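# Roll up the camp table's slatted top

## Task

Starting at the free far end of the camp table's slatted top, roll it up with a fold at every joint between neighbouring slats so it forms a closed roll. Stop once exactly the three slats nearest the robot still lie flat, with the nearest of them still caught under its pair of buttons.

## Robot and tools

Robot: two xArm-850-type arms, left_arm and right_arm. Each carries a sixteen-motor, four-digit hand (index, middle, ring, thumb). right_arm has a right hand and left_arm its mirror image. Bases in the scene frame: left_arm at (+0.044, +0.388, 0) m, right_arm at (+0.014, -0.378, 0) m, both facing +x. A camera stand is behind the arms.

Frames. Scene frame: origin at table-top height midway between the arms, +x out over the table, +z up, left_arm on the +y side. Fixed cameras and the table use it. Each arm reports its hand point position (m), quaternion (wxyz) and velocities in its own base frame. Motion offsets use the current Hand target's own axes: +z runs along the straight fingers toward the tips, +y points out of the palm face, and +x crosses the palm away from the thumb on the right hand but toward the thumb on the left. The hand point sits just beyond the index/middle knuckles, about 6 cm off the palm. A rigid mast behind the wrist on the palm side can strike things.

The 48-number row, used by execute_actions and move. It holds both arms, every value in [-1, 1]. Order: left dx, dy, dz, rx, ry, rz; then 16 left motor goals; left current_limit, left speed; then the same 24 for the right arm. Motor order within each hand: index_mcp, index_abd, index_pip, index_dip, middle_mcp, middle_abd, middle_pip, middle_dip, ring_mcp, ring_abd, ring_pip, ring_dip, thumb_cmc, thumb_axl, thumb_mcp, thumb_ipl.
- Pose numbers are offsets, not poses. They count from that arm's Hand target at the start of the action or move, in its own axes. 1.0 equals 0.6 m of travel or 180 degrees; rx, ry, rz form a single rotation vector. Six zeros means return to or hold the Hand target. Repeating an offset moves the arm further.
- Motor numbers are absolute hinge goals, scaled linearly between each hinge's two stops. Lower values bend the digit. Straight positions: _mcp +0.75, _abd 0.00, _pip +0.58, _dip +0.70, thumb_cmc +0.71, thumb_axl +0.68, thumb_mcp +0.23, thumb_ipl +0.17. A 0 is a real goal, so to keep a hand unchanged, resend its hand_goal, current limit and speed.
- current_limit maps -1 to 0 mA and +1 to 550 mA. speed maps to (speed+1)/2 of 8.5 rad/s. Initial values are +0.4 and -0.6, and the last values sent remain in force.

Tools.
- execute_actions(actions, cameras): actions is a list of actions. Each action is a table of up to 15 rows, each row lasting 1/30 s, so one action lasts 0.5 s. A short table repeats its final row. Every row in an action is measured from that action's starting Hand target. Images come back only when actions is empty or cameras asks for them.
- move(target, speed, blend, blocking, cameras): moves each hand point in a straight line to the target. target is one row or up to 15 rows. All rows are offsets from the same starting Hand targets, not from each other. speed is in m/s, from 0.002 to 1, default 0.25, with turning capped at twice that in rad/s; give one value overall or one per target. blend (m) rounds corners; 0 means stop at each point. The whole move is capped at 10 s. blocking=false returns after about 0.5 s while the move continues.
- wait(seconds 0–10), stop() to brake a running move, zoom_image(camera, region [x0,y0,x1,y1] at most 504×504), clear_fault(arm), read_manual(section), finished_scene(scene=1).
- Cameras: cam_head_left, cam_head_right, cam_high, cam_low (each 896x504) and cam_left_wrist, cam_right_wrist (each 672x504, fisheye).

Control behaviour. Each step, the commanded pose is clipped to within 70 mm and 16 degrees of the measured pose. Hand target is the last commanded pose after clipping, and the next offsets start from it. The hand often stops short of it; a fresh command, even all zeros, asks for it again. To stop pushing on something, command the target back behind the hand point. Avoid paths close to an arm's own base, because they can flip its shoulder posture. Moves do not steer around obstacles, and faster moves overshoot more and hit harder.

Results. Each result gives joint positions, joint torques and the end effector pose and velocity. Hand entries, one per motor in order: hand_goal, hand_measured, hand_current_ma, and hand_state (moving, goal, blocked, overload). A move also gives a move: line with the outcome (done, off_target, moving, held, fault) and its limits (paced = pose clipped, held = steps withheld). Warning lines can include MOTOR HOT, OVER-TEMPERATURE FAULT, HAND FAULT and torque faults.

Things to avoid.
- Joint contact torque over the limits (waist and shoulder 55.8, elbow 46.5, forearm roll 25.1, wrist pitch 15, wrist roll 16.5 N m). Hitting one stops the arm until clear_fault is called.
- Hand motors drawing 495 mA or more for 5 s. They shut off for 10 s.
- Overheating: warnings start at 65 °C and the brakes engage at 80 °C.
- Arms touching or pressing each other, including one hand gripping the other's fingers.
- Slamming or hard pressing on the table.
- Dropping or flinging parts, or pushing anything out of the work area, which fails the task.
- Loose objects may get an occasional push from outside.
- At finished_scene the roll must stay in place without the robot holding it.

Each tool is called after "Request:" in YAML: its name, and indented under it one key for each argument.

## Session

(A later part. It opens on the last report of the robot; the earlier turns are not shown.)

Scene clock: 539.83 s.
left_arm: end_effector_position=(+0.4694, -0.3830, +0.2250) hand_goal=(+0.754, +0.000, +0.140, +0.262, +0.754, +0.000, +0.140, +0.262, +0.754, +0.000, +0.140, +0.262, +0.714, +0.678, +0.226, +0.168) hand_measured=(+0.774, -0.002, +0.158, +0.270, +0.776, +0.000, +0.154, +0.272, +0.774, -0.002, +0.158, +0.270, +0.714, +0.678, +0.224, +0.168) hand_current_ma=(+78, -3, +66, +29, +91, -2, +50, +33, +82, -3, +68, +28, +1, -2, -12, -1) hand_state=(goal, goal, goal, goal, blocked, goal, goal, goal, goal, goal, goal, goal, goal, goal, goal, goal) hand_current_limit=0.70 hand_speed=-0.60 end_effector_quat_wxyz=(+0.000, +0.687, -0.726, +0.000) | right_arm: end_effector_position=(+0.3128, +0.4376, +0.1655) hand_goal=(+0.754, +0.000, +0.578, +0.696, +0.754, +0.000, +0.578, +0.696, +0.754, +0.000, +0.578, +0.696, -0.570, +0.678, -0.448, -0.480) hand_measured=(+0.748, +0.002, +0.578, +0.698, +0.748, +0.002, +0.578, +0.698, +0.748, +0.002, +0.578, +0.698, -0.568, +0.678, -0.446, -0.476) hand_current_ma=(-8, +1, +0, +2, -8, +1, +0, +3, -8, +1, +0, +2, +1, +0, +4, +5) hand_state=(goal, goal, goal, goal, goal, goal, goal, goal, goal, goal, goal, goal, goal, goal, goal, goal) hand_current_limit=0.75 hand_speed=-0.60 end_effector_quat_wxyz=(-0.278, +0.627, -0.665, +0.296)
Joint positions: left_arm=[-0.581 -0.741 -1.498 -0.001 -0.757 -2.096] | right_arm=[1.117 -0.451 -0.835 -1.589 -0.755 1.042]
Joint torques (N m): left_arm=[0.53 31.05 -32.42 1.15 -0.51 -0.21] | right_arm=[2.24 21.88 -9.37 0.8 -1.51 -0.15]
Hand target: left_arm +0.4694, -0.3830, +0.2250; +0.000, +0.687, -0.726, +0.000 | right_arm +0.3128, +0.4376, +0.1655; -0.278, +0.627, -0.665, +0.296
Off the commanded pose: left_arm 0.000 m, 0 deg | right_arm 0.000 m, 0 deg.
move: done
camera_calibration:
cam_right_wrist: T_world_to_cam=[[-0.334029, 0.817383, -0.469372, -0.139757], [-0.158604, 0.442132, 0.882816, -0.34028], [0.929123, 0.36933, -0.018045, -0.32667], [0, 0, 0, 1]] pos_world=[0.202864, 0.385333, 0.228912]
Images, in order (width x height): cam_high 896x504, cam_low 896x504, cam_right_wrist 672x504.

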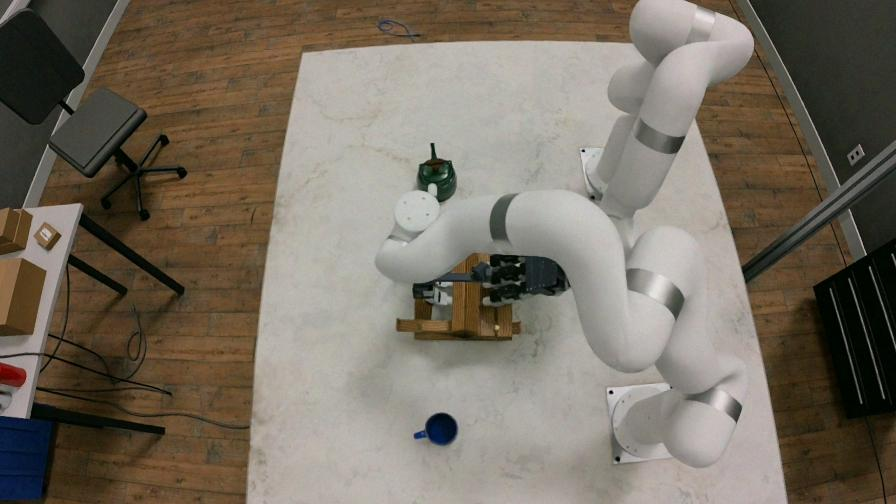

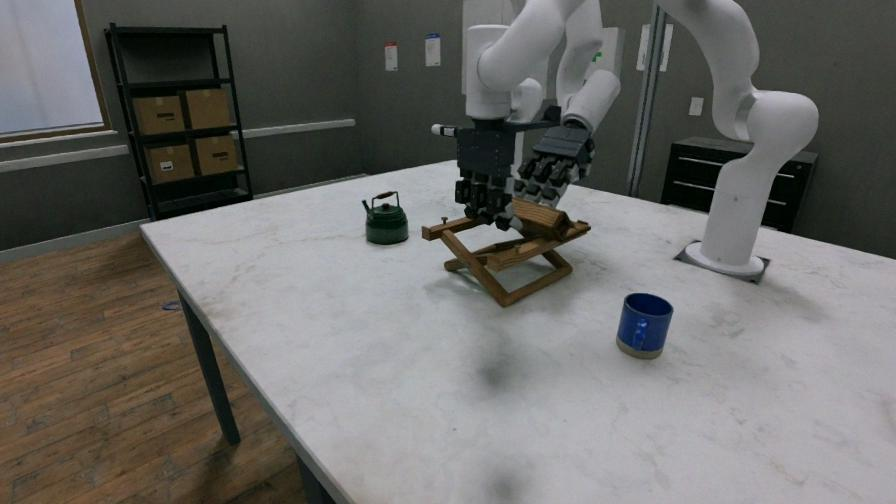

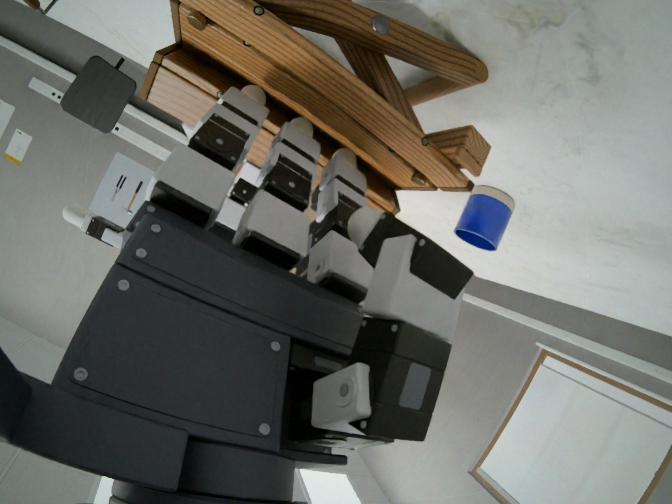

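Request:
move:
  target:
    - [0,0,0,0,0,0,0.753,0,0.139,0.261,0.753,0,0.139,0.261,0.753,0,0.139,0.261,0.714,0.678,0.226,0.168,0.7,-0.6,0,-0.062,-0.0558,0,0,0,0.754,0,0.577,0.696,0.754,0,0.577,0.696,0.754,0,0.577,0.696,-0.571,0.678,-0.449,-0.481,0.75,-0.6]
    - [0.0003,0.0045,-0.0028,0,0,0,0.753,0,0.139,0.261,0.753,0,0.139,0.261,0.753,0,0.139,0.261,0.714,0.678,0.226,0.168,0.7,-0.6,0,-0.062,-0.0558,0,0,0,0.754,0,0.577,0.696,0.754,0,0.577,0.696,0.754,0,0.577,0.696,-0.571,0.678,-0.449,-0.481,0.75,-0.6]
    - [0.0007,0.0118,-0.0125,0,0,0,0.753,0,0.139,0.261,0.753,0,0.139,0.261,0.753,0,0.139,0.261,0.714,0.678,0.226,0.168,0.7,-0.6,0,-0.062,-0.0558,0,0,0,0.754,0,0.577,0.696,0.754,0,0.577,0.696,0.754,0,0.577,0.696,-0.571,0.678,-0.449,-0.481,0.75,-0.6]
  speed: [0.06,0.02,0.02]
  blend: [0,0.001,0]
  cameras: ["cam_low","cam_right_wrist","cam_high","cam_left_wrist"]

Request:
zoom_image:
  camera: "cam_right_wrist"
  region: [115, 15, 415, 240]

Request:
zoom_image:
  camera: "cam_low"
  region: [500, 180, 610, 260]

Request:
zoom_image:
  camera: "cam_high"
  region: [415, 255, 535, 345]

Scene clock: 543.77 s.
left_arm: end_effector_position=(+0.4624, -0.3831, +0.2325) hand_goal=(+0.754, +0.000, +0.140, +0.262, +0.754, +0.000, +0.140, +0.262, +0.754, +0.000, +0.140, +0.262, +0.714, +0.678, +0.226, +0.168) hand_measured=(+0.756, -0.002, +0.146, +0.266, +0.758, +0.000, +0.144, +0.266, +0.756, -0.002, +0.146, +0.266, +0.714, +0.678, +0.224, +0.168) hand_current_ma=(+8, -3, +18, +10, +10, -2, +15, +13, +9, -3, +19, +12, +1, -2, -12, -1) hand_state=(goal, goal, goal, goal, goal, goal, goal, goal, goal, goal, goal, goal, goal, goal, goal, goal) hand_current_limit=0.70 hand_speed=-0.60 end_effector_quat_wxyz=(+0.000, +0.687, -0.726, +0.000) | right_arm: end_effector_position=(+0.3129, +0.4376, +0.2156) hand_goal=(+0.754, +0.000, +0.578, +0.696, +0.754, +0.000, +0.578, +0.696, +0.754, +0.000, +0.578, +0.696, -0.570, +0.678, -0.448, -0.480) hand_measured=(+0.748, +0.002, +0.578, +0.698, +0.748, +0.002, +0.578, +0.698, +0.748, +0.002, +0.578, +0.698, -0.568, +0.678, -0.446, -0.476) hand_current_ma=(-9, +1, +0, +2, -9, +1, +0, +3, -9, +1, +0, +2, +1, +0, +4, +5) hand_state=(goal, goal, goal, goal, goal, goal, goal, goal, goal, goal, goal, goal, goal, goal, goal, goal) hand_current_limit=0.75 hand_speed=-0.60 end_effector_quat_wxyz=(-0.278, +0.627, -0.665, +0.296)
Joint positions: left_arm=[-0.587 -0.718 -1.478 -0.001 -0.76 -2.102] | right_arm=[1.117 -0.353 -0.847 -1.472 -0.76 0.881]
Joint torques (N m): left_arm=[-1.7 35.77 -27.89 0.45 -0.56 -0.24] | right_arm=[-3.12 20.31 -12.42 -0.15 -1.31 -0.15]
Hand target: left_arm +0.4623, -0.3831, +0.2325; +0.000, +0.687, -0.726, +0.000 | right_arm +0.3129, +0.4376, +0.2156; -0.278, +0.627, -0.665, +0.296
Off the commanded pose: left_arm 0.000 m, 0 deg | right_arm 0.000 m, 0 deg.
move: done
camera_calibration:
cam_left_wrist: T_world_to_cam=[[0.723449, 0.690378, -0.000517699, -0.0997703], [0.499103, -0.522493, 0.691302, -0.626901], [0.476989, -0.50038, -0.722566, -0.113676], [0, 0, 0, 1]] pos_world=[0.439289, -0.315553, 0.351188]
cam_right_wrist: T_world_to_cam=[[-0.334029, 0.817383, -0.469372, -0.116255], [-0.158604, 0.442132, 0.882816, -0.384405], [0.929123, 0.36933, -0.018045, -0.325861], [0, 0, 0, 1]] pos_world=[0.202964, 0.385333, 0.278912]
Images, in order (width x height): cam_high 896x504, cam_low 896x504, cam_left_wrist 672x504, cam_right_wrist 672x504.

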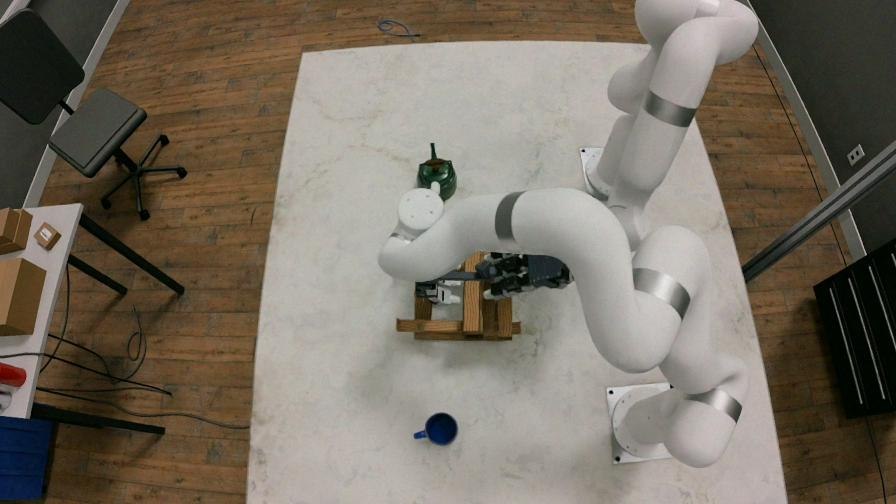

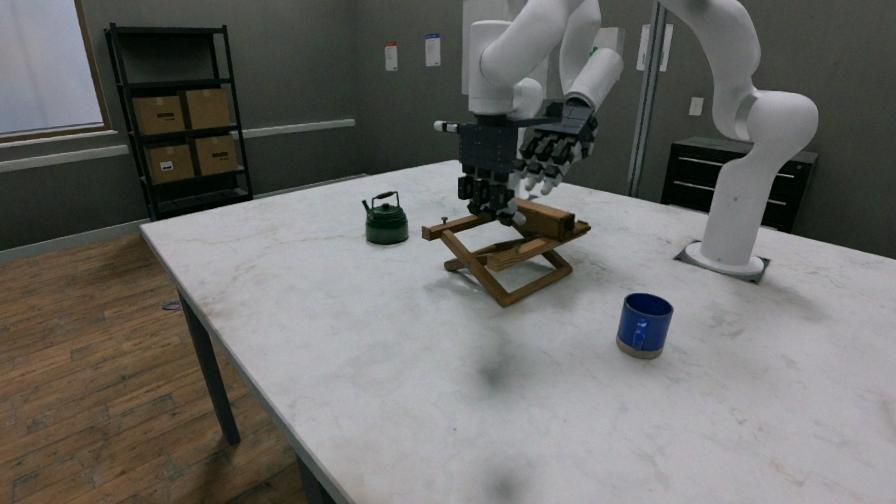

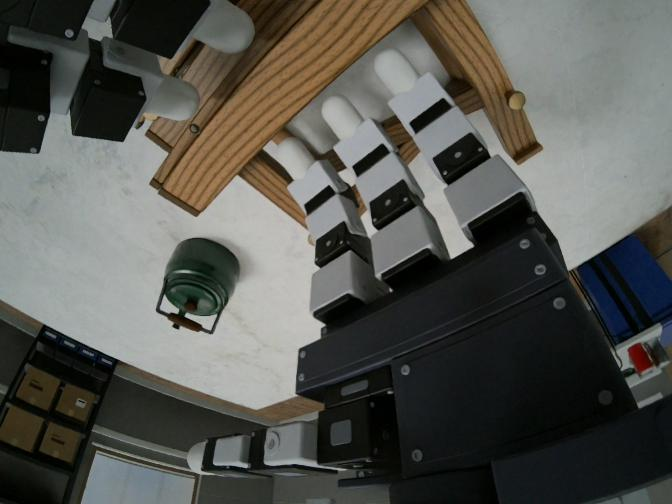

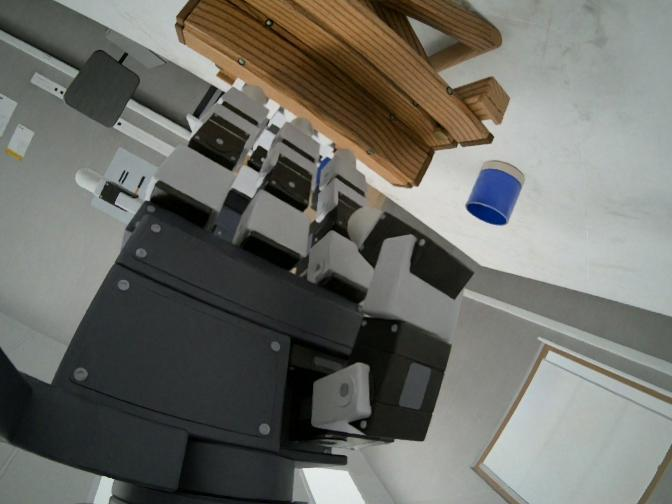

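Scaled by 1.680 from the camera's 672x504 image, which has a finer 960x720 frame.

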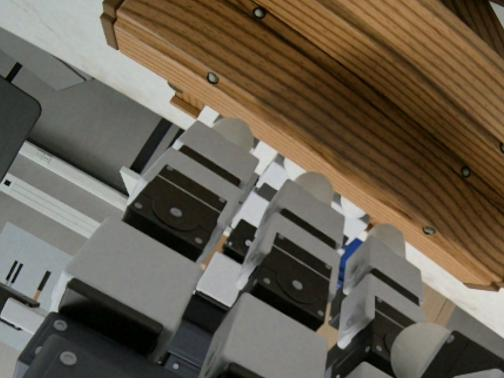

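Scaled by 4.582 from the camera's 896x504 image, which has a finer 1280x720 frame.

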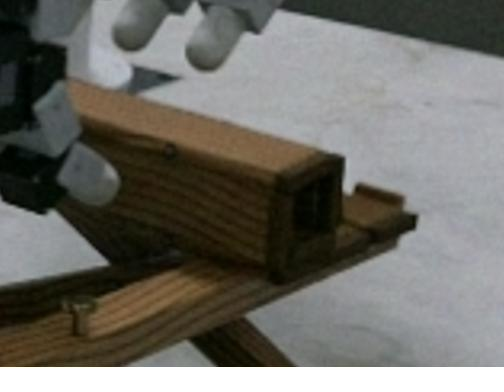

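Scaled by 4.200 from the camera's 896x504 image, which has a finer 1280x720 frame.

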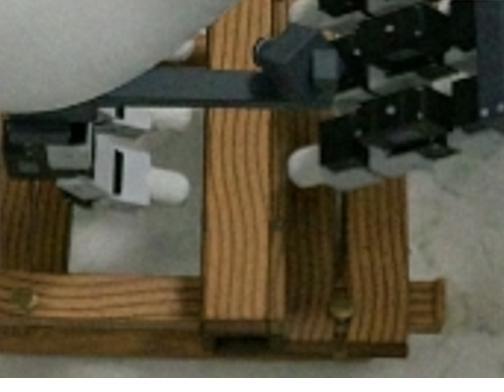

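Request:
move:
  target:
    - [-0.0028,-0.05,0,0,0,0,0.753,0,0.139,0.261,0.753,0,0.139,0.261,0.753,0,0.139,0.261,0.714,0.678,0.226,0.168,0.7,-0.6,0,-0.03,-0.05,0,0,0,0.754,0,0.577,0.696,0.754,0,0.577,0.696,0.754,0,0.577,0.696,-0.571,0.678,-0.449,-0.481,0.75,-0.6]
    - [-0.0028,-0.05,-0.2,0,0,0,0.753,0,0.139,0.261,0.753,0,0.139,0.261,0.753,0,0.139,0.261,0.714,0.678,0.226,0.168,0.7,-0.6,0,-0.06,-0.1,0,0,0,0.754,0,0.577,0.696,0.754,0,0.577,0.696,0.754,0,0.577,0.696,-0.571,0.678,-0.449,-0.481,0.75,-0.6]
  speed: [0.04,0.12]
  cameras: ["all"]

Request:
zoom_image:
  camera: "cam_right_wrist"
  region: [115, 0, 515, 240]

Request:
zoom_image:
  camera: "cam_low"
  region: [420, 170, 610, 310]

Request:
zoom_image:
  camera: "cam_high"
  region: [385, 235, 535, 355]

Request:
zoom_image:
  camera: "cam_left_wrist"
  region: [100, 0, 500, 260]

Scene clock: 548.17 s.
left_arm: end_effector_position=(+0.4924, -0.3829, +0.3524) hand_goal=(+0.754, +0.000, +0.140, +0.262, +0.754, +0.000, +0.140, +0.262, +0.754, +0.000, +0.140, +0.262, +0.714, +0.678, +0.226, +0.168) hand_measured=(+0.756, -0.002, +0.144, +0.266, +0.756, +0.000, +0.144, +0.266, +0.756, -0.002, +0.146, +0.266, +0.714, +0.678, +0.224, +0.168) hand_current_ma=(+8, -3, +17, +10, +10, -2, +14, +12, +8, -3, +19, +11, +1, -2, -12, -1) hand_state=(goal, goal, goal, goal, goal, goal, goal, goal, goal, goal, goal, goal, goal, goal, goal, goal) hand_current_limit=0.70 hand_speed=-0.60 end_effector_quat_wxyz=(+0.000, +0.687, -0.726, +0.000) | right_arm: end_effector_position=(+0.2925, +0.4388, +0.2825) hand_goal=(+0.754, +0.000, +0.578, +0.696, +0.754, +0.000, +0.578, +0.696, +0.754, +0.000, +0.578, +0.696, -0.570, +0.678, -0.448, -0.480) hand_measured=(+0.748, +0.002, +0.578, +0.698, +0.748, +0.002, +0.578, +0.698, +0.748, +0.002, +0.578, +0.698, -0.568, +0.678, -0.446, -0.476) hand_current_ma=(-9, +1, +0, +2, -9, +1, +0, +3, -9, +1, +0, +2, +1, +0, +4, +5) hand_state=(goal, goal, goal, goal, goal, goal, goal, goal, goal, goal, goal, goal, goal, goal, goal, goal) hand_current_limit=0.75 hand_speed=-0.60 end_effector_quat_wxyz=(-0.278, +0.627, -0.665, +0.296)
Joint positions: left_arm=[-0.563 -0.672 -1.689 -0.001 -1.016 -2.078] | right_arm=[1.158 -0.223 -0.865 -1.296 -0.809 0.681]
Joint torques (N m): left_arm=[1.38 34.06 -34.33 1.32 -0.93 0.1] | right_arm=[0.07 19.6 -14.02 0.37 -1.22 -0.05]
Hand target: left_arm +0.4924, -0.3829, +0.3525; +0.000, +0.687, -0.726, +0.000 | right_arm +0.2925, +0.4388, +0.2825; -0.278, +0.627, -0.665, +0.296
Off the commanded pose: left_arm 0.000 m, 0 deg | right_arm 0.000 m, 0 deg.
move: done
camera_calibration:
cam_left_wrist: T_world_to_cam=[[0.723414, 0.690414, -0.000566299, -0.121502], [0.499153, -0.522444, 0.691302, -0.724768], [0.476989, -0.50038, -0.722566, -0.041348], [0, 0, 0, 1]] pos_world=[0.469389, -0.315453, 0.471088]
cam_right_wrist: T_world_to_cam=[[-0.334029, 0.817383, -0.469372, -0.0926507], [-0.158604, 0.442132, 0.882816, -0.447348], [0.929123, 0.36933, -0.018045, -0.306271], [0, 0, 0, 1]] pos_world=[0.182664, 0.386633, 0.345912]

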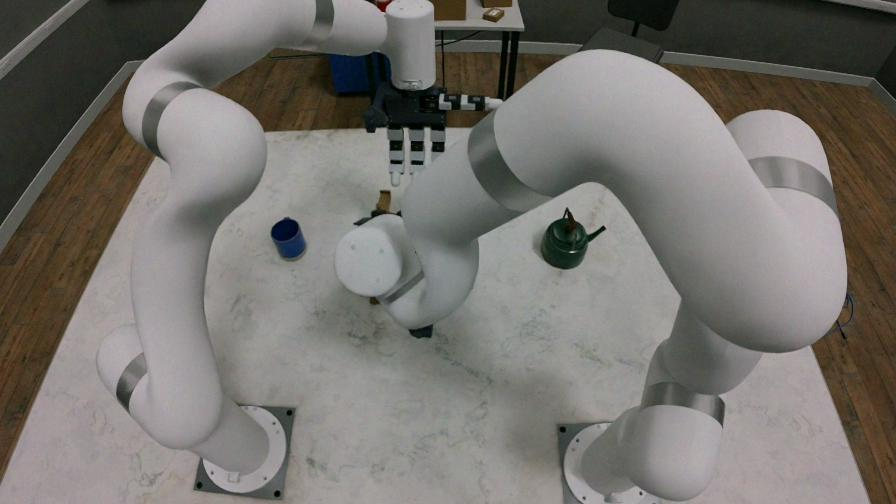

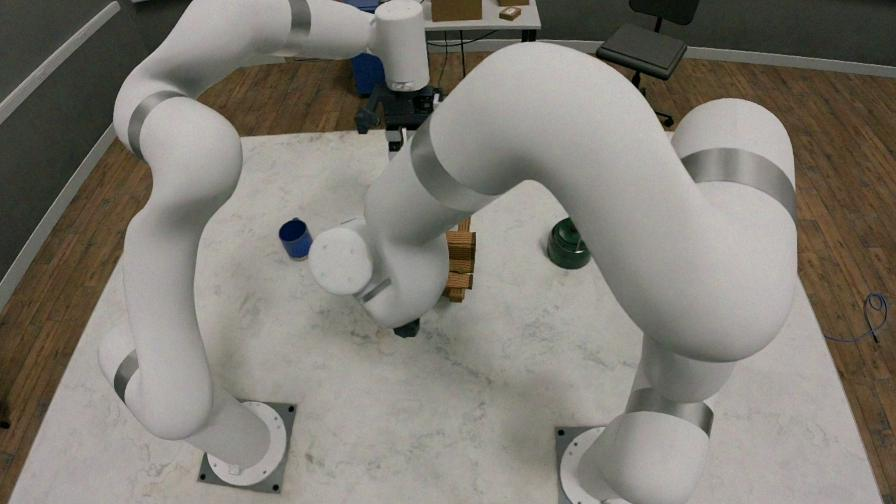

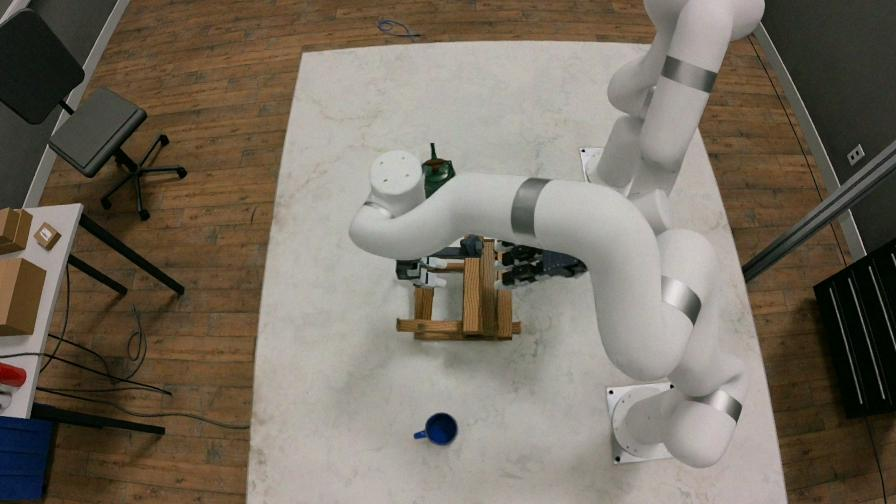

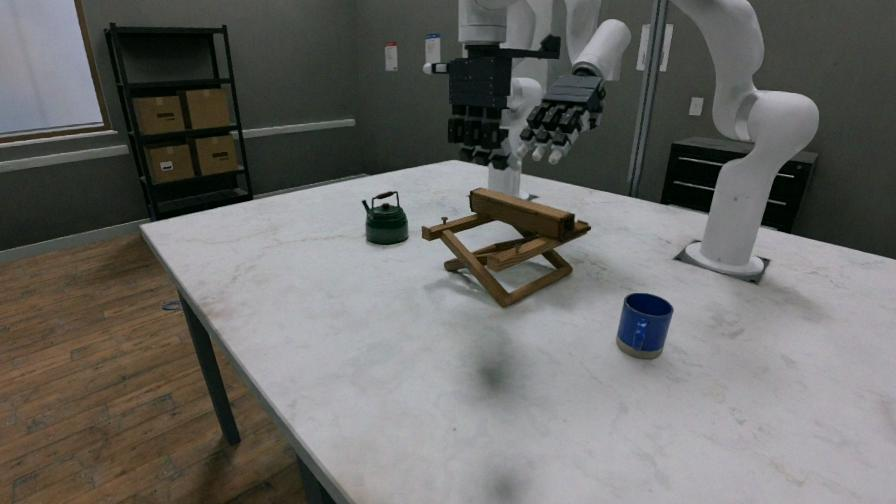

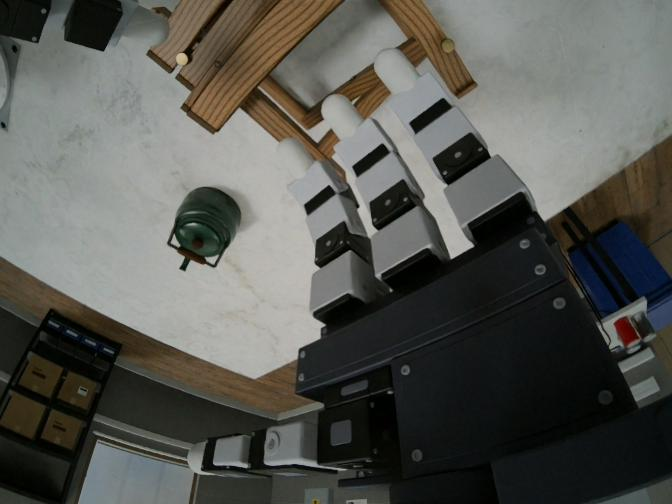

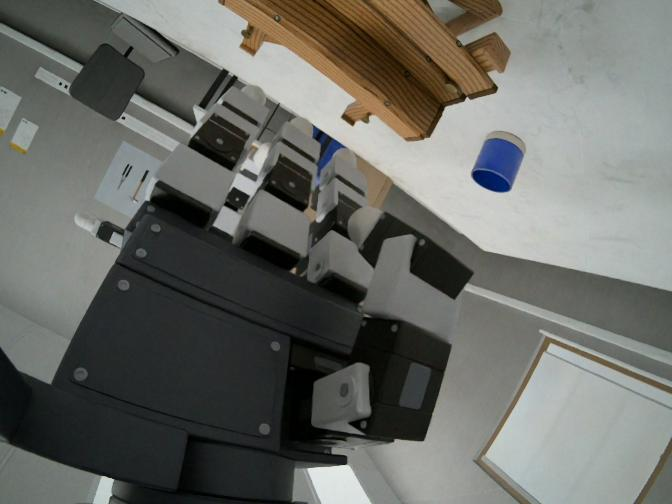

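Scaled by 1.260 from the camera's 672x504 image, which has a finer 960x720 frame.

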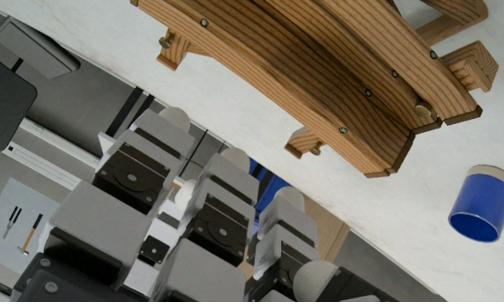

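Scaled by 2.653 from the camera's 896x504 image, which has a finer 1280x720 frame.

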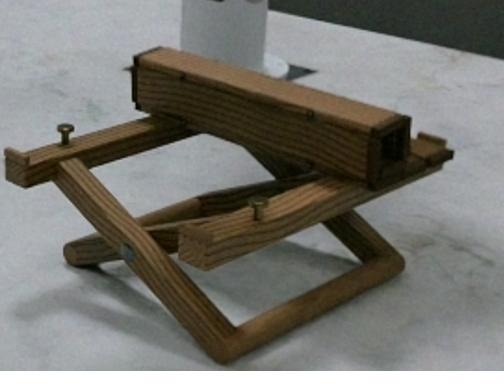

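Scaled by 3.360 from the camera's 896x504 image, which has a finer 1280x720 frame.

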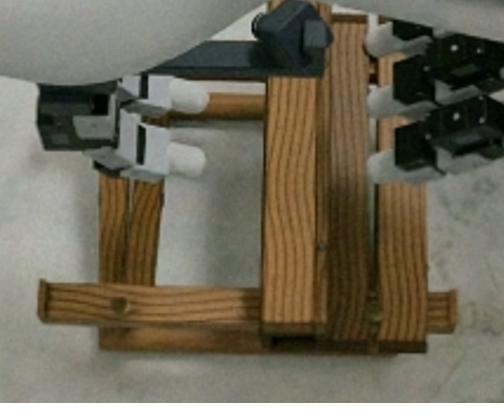

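Scaled by 1.260 from the camera's 672x504 image, which has a finer 960x720 frame.

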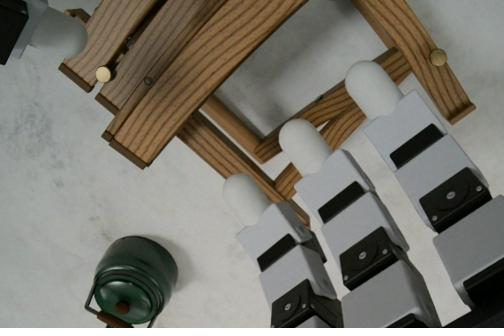

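Request:
zoom_image:
  camera: "cam_right_wrist"
  region: [380, 20, 520, 150]

Request:
zoom_image:
  camera: "cam_low"
  region: [540, 190, 610, 250]

Request:
zoom_image:
  camera: "cam_high"
  region: [455, 235, 525, 345]

Request:
zoom_image:
  camera: "cam_left_wrist"
  region: [120, 0, 340, 140]

Scaled by 3.600 from the camera's 672x504 image, which has a finer 960x720 frame.

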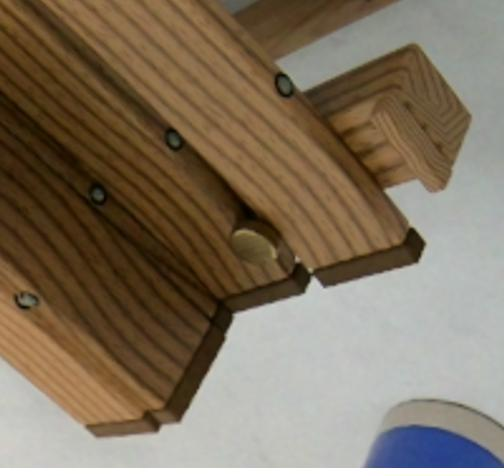

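Scaled by 7.200 from the camera's 896x504 image, which has a finer 1280x720 frame.

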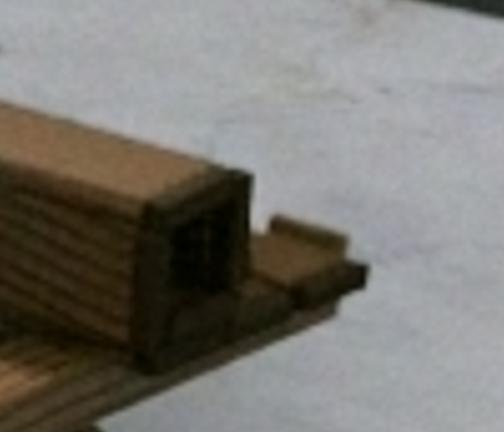

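Scaled by 4.582 from the camera's 896x504 image, which has a finer 1280x720 frame.

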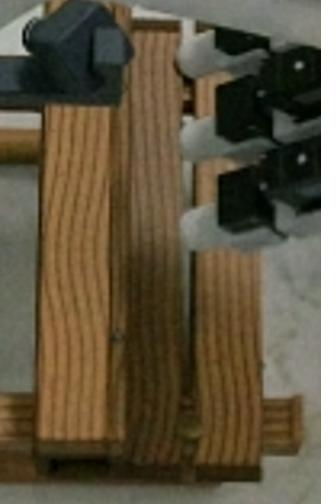

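Scaled by 2.291 from the camera's 672x504 image, which has a finer 960x720 frame.

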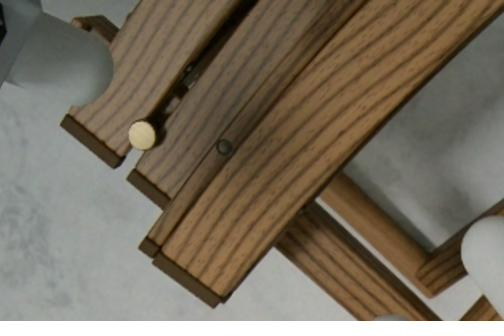

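Request:
move:
  target:
    - [0,0,0.1785,0,0,0,0.753,0,0.139,0.261,0.753,0,0.139,0.261,0.753,0,0.139,0.261,0.714,0.678,0.226,0.168,0.7,-0.6,0,0,0,0,0,0,0.754,0,0.577,0.696,0.754,0,0.577,0.696,0.754,0,0.577,0.696,-0.571,0.678,-0.449,-0.481,0.75,-0.6]
    - [0.0028,0.05,0.1785,0,0,0,0.753,0,0.139,0.261,0.753,0,0.139,0.261,0.753,0,0.139,0.261,0.714,0.678,0.226,0.168,0.7,-0.6,0,0,0,0,0,0,0.754,0,0.577,0.696,0.754,0,0.577,0.696,0.754,0,0.577,0.696,-0.571,0.678,-0.449,-0.481,0.75,-0.6]
  speed: [0.12,0.03]
  cameras: ["cam_high","cam_low","cam_right_wrist","cam_left_wrist"]

Request:
zoom_image:
  camera: "cam_right_wrist"
  region: [380, 20, 520, 150]

Request:
zoom_image:
  camera: "cam_low"
  region: [540, 190, 610, 250]

Request:
zoom_image:
  camera: "cam_left_wrist"
  region: [60, 0, 360, 220]

Scene clock: 561.17 s.
left_arm: end_effector_position=(+0.4624, -0.3831, +0.2454) hand_goal=(+0.754, +0.000, +0.140, +0.262, +0.754, +0.000, +0.140, +0.262, +0.754, +0.000, +0.140, +0.262, +0.714, +0.678, +0.226, +0.168) hand_measured=(+0.756, -0.002, +0.144, +0.266, +0.756, +0.000, +0.144, +0.266, +0.756, -0.002, +0.146, +0.266, +0.714, +0.678, +0.224, +0.168) hand_current_ma=(+7, -3, +17, +10, +9, -2, +14, +12, +8, -3, +18, +11, +1, -2, -12, -1) hand_state=(goal, goal, goal, goal, goal, goal, goal, goal, goal, goal, goal, goal, goal, goal, goal, goal) hand_current_limit=0.70 hand_speed=-0.60 end_effector_quat_wxyz=(+0.000, +0.687, -0.726, +0.000) | right_arm: end_effector_position=(+0.2925, +0.4388, +0.2825) hand_goal=(+0.754, +0.000, +0.578, +0.696, +0.754, +0.000, +0.578, +0.696, +0.754, +0.000, +0.578, +0.696, -0.570, +0.678, -0.448, -0.480) hand_measured=(+0.748, +0.002, +0.578, +0.698, +0.748, +0.002, +0.578, +0.698, +0.748, +0.002, +0.578, +0.698, -0.568, +0.678, -0.446, -0.476) hand_current_ma=(-9, +1, +0, +2, -9, +1, +0, +3, -9, +1, +0, +2, +1, +0, +4, +5) hand_state=(goal, goal, goal, goal, goal, goal, goal, goal, goal, goal, goal, goal, goal, goal, goal, goal) hand_current_limit=0.75 hand_speed=-0.60 end_effector_quat_wxyz=(-0.278, +0.627, -0.665, +0.296)
Joint positions: left_arm=[-0.587 -0.703 -1.486 -0.001 -0.783 -2.102] | right_arm=[1.158 -0.223 -0.865 -1.296 -0.809 0.681]
Joint torques (N m): left_arm=[-1.69 32.96 -28.74 0.56 0.72 -0.07] | right_arm=[1.56 17.67 -12.94 0.2 -1.21 -0.02]
Hand target: left_arm +0.4623, -0.3830, +0.2454; +0.000, +0.687, -0.726, +0.000 | right_arm +0.2925, +0.4388, +0.2825; -0.278, +0.627, -0.665, +0.296
Off the commanded pose: left_arm 0.000 m, 0 deg | right_arm 0.000 m, 0 deg.
move: done
camera_calibration:
cam_left_wrist: T_world_to_cam=[[0.723414, 0.690414, -0.000566299, -0.0997191], [0.499153, -0.522444, 0.691302, -0.635826], [0.476989, -0.50038, -0.722566, -0.104355], [0, 0, 0, 1]] pos_world=[0.439289, -0.315553, 0.364088]
cam_right_wrist: T_world_to_cam=[[-0.334029, 0.817383, -0.469372, -0.0926507], [-0.158604, 0.442132, 0.882816, -0.447348], [0.929123, 0.36933, -0.018045, -0.306271], [0, 0, 0, 1]] pos_world=[0.182664, 0.386633, 0.345912]
Images, in order (width x height): cam_high 896x504, cam_low 896x504, cam_left_wrist 672x504, cam_right_wrist 672x504.

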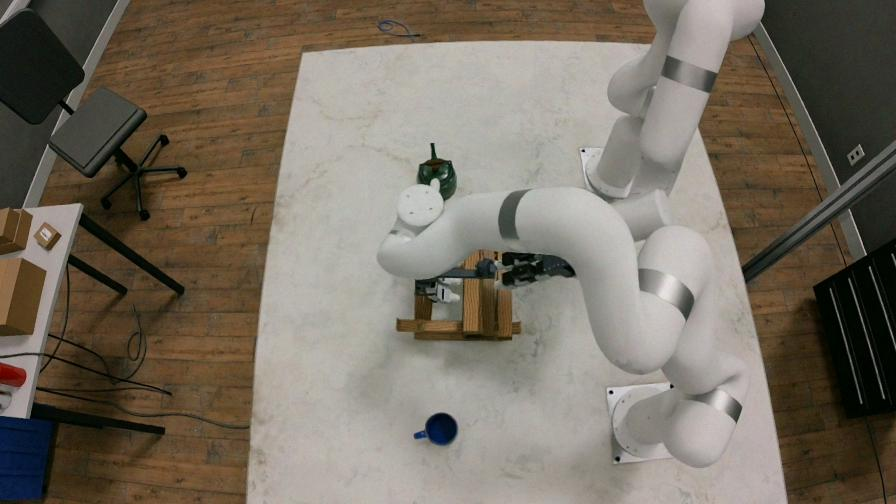

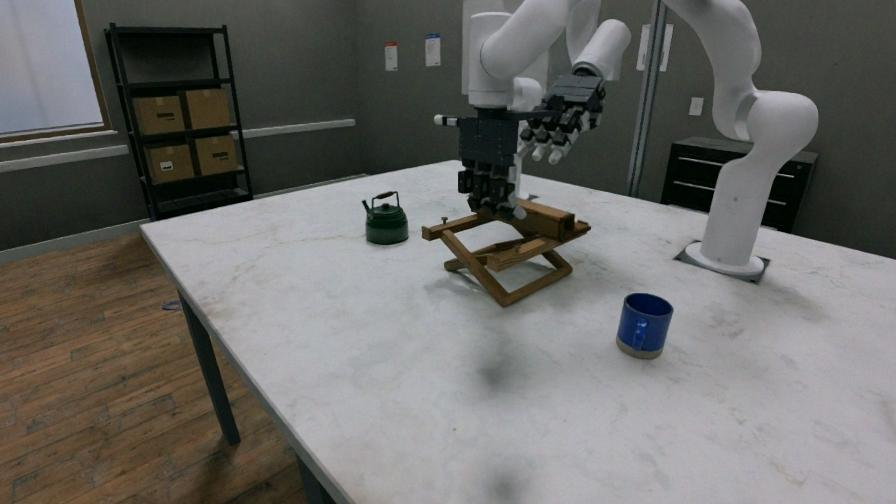

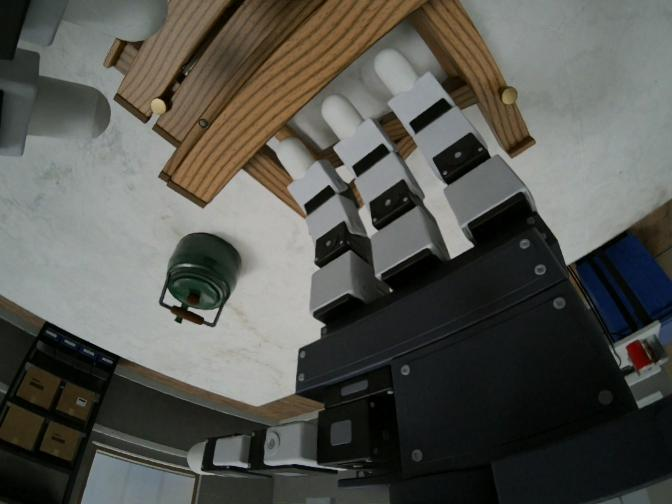

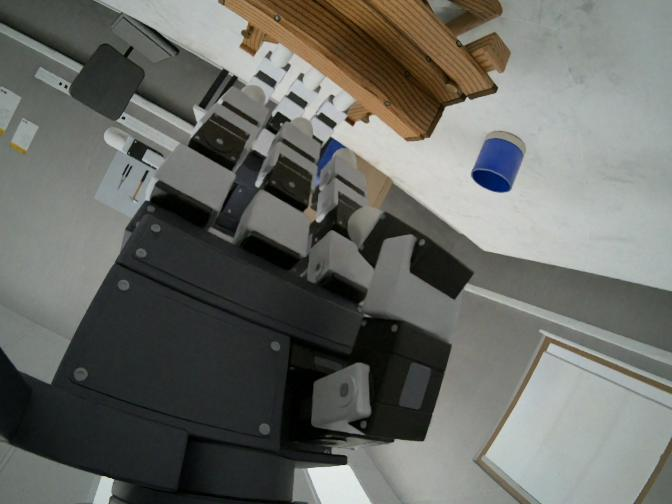

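Scaled by 3.600 from the camera's 672x504 image, which has a finer 960x720 frame.

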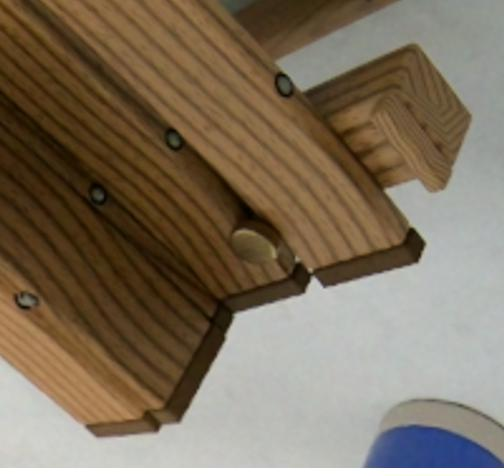

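Scaled by 7.200 from the camera's 896x504 image, which has a finer 1280x720 frame.

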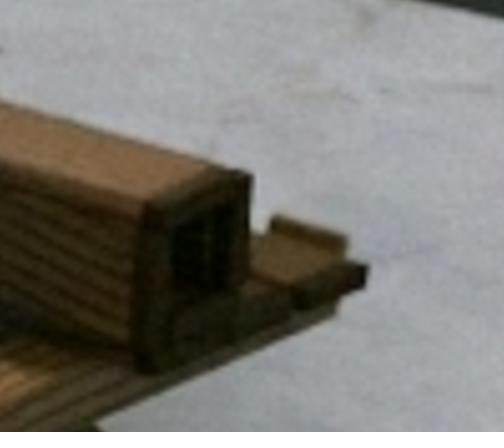

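Scaled by 1.680 from the camera's 672x504 image, which has a finer 960x720 frame.

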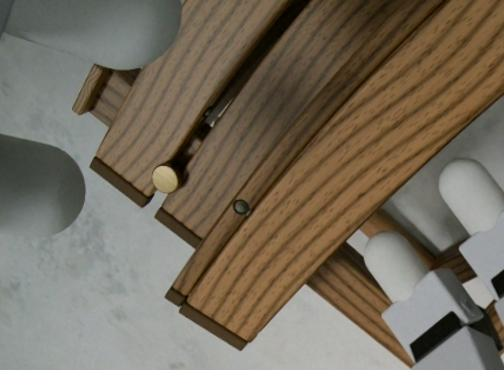

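Request:
move:
  target:
    - [0.0007,0.0133,0,0,0,0,0.753,0,0.139,0.261,0.753,0,0.139,0.261,0.753,0,0.139,0.261,0.714,0.678,0.226,0.168,0.7,-0.6,0,0,0,0,0,0,0.754,0,0.577,0.696,0.754,0,0.577,0.696,0.754,0,0.577,0.696,-0.571,0.678,-0.449,-0.481,0.75,-0.6]
    - [0.0012,0.0216,0,0,0,0,0.753,0,0.139,0.261,0.753,0,0.139,0.261,0.753,0,0.139,0.261,0.714,0.678,0.226,0.168,0.7,-0.6,0,0,0,0,0,0,0.754,0,0.577,0.696,0.754,0,0.577,0.696,0.754,0,0.577,0.696,-0.571,0.678,-0.449,-0.481,0.75,-0.6]
  speed: 0.02
  cameras: ["cam_high","cam_low","cam_right_wrist","cam_left_wrist"]

Request:
zoom_image:
  camera: "cam_right_wrist"
  region: [380, 20, 520, 150]

Request:
zoom_image:
  camera: "cam_low"
  region: [540, 190, 610, 250]

Request:
zoom_image:
  camera: "cam_left_wrist"
  region: [60, 0, 360, 220]

Scene clock: 567.43 s.
left_arm: end_effector_position=(+0.4494, -0.3831, +0.2454) hand_goal=(+0.754, +0.000, +0.140, +0.262, +0.754, +0.000, +0.140, +0.262, +0.754, +0.000, +0.140, +0.262, +0.714, +0.678, +0.226, +0.168) hand_measured=(+0.760, -0.002, +0.144, +0.262, +0.762, +0.000, +0.144, +0.264, +0.762, -0.002, +0.146, +0.262, +0.714, +0.678, +0.224, +0.168) hand_current_ma=(+20, -3, +17, +3, +27, -2, +14, +3, +31, -3, +18, +3, +1, -2, -12, -1) hand_state=(goal, goal, goal, goal, goal, goal, goal, goal, goal, goal, goal, goal, goal, goal, goal, goal) hand_current_limit=0.70 hand_speed=-0.60 end_effector_quat_wxyz=(+0.000, +0.687, -0.726, +0.000) | right_arm: end_effector_position=(+0.2925, +0.4388, +0.2825) hand_goal=(+0.754, +0.000, +0.578, +0.696, +0.754, +0.000, +0.578, +0.696, +0.754, +0.000, +0.578, +0.696, -0.570, +0.678, -0.448, -0.480) hand_measured=(+0.748, +0.002, +0.578, +0.698, +0.748, +0.002, +0.578, +0.698, +0.748, +0.002, +0.578, +0.698, -0.568, +0.678, -0.446, -0.476) hand_current_ma=(-9, +1, +0, +2, -9, +1, +0, +3, -9, +1, +0, +2, +1, +0, +4, +5) hand_state=(goal, goal, goal, goal, goal, goal, goal, goal, goal, goal, goal, goal, goal, goal, goal, goal) hand_current_limit=0.75 hand_speed=-0.60 end_effector_quat_wxyz=(-0.278, +0.627, -0.665, +0.296)
Joint positions: left_arm=[-0.598 -0.677 -1.445 -0.001 -0.767 -2.113] | right_arm=[1.158 -0.223 -0.865 -1.296 -0.809 0.681]
Joint torques (N m): left_arm=[-1.27 33.46 -24.72 0.37 0.11 -0.13] | right_arm=[1.81 18.21 -12.8 -0.32 -1.18 -0.22]
Hand target: left_arm +0.4494, -0.3830, +0.2454; +0.000, +0.687, -0.726, +0.000 | right_arm +0.2925, +0.4388, +0.2825; -0.278, +0.627, -0.665, +0.296
Off the commanded pose: left_arm 0.000 m, 0 deg | right_arm 0.000 m, 0 deg.
move: done
camera_calibration:
cam_left_wrist: T_world_to_cam=[[0.723414, 0.690414, -0.000566299, -0.0903147], [0.499153, -0.522444, 0.691302, -0.629337], [0.476989, -0.50038, -0.722566, -0.0981544], [0, 0, 0, 1]] pos_world=[0.426289, -0.315553, 0.364088]
cam_right_wrist: T_world_to_cam=[[-0.334029, 0.817383, -0.469372, -0.0926507], [-0.158604, 0.442132, 0.882816, -0.447348], [0.929123, 0.36933, -0.018045, -0.306271], [0, 0, 0, 1]] pos_world=[0.182664, 0.386633, 0.345912]
Images, in order (width x height): cam_high 896x504, cam_low 896x504, cam_left_wrist 672x504, cam_right_wrist 672x504.

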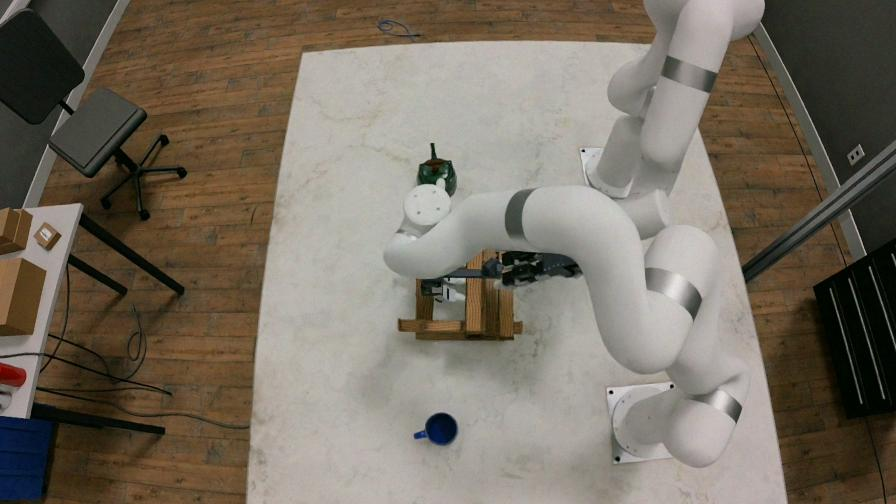

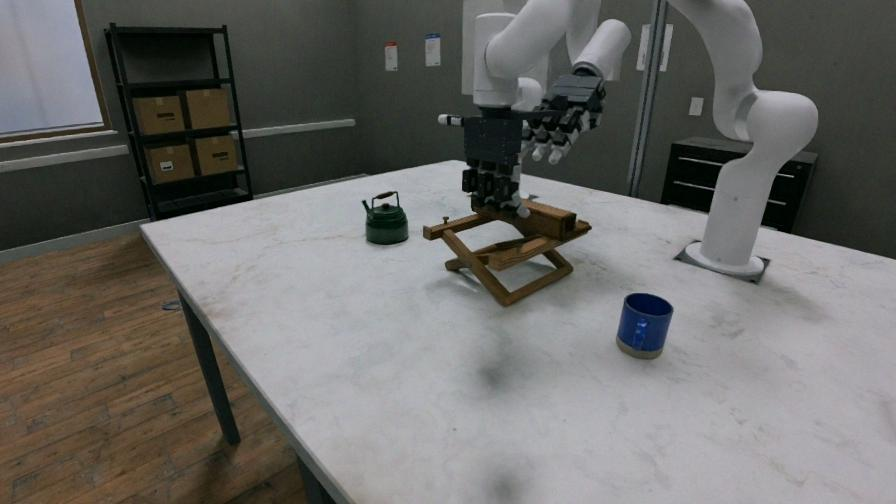

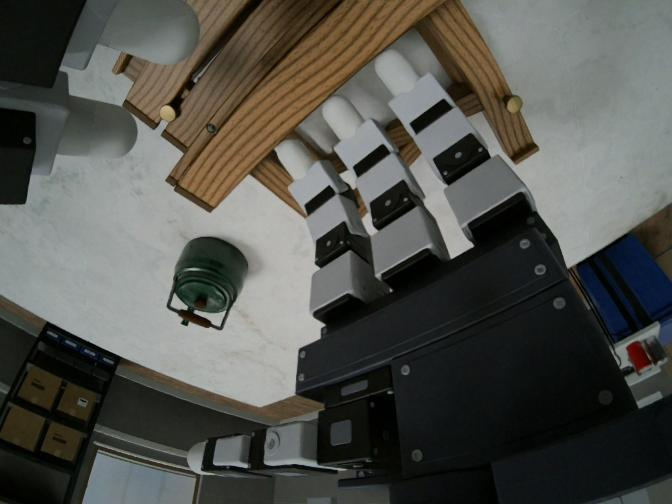

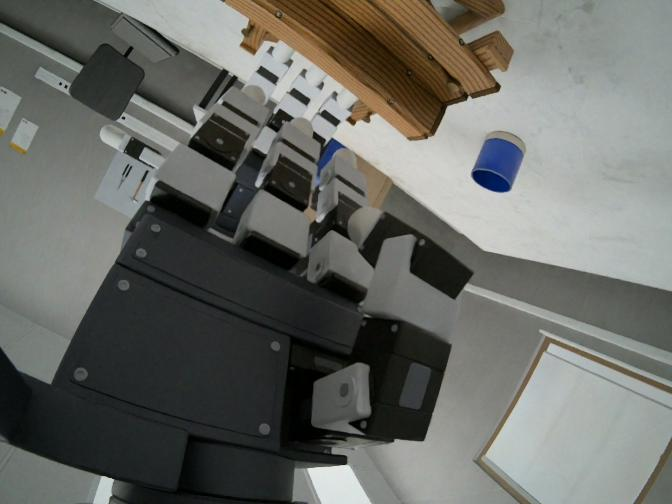

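Scaled by 3.600 from the camera's 672x504 image, which has a finer 960x720 frame.

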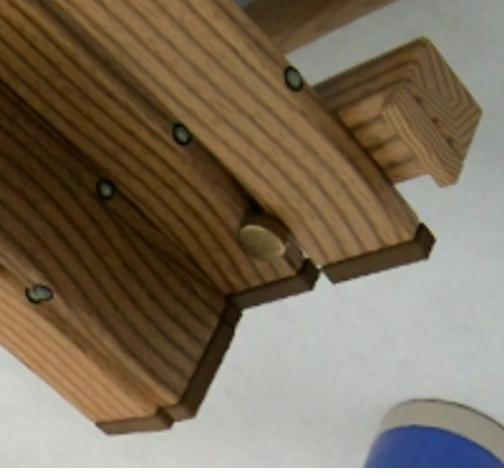

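Scaled by 7.200 from the camera's 896x504 image, which has a finer 1280x720 frame.

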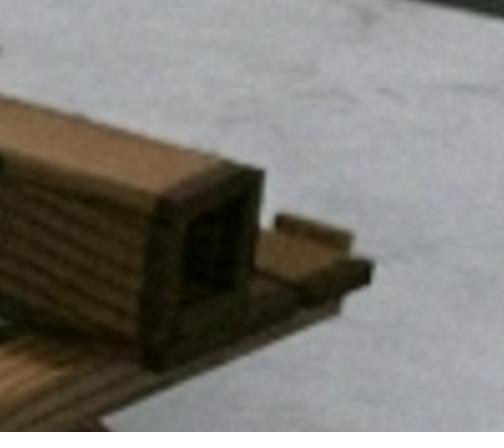

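Scaled by 1.680 from the camera's 672x504 image, which has a finer 960x720 frame.

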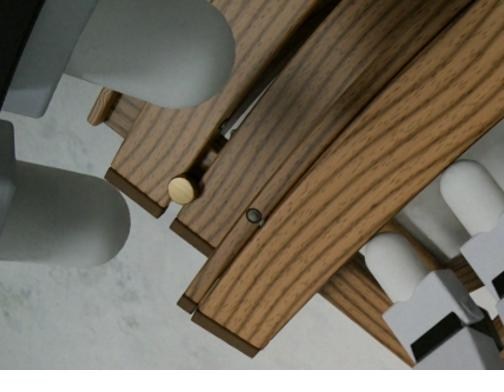

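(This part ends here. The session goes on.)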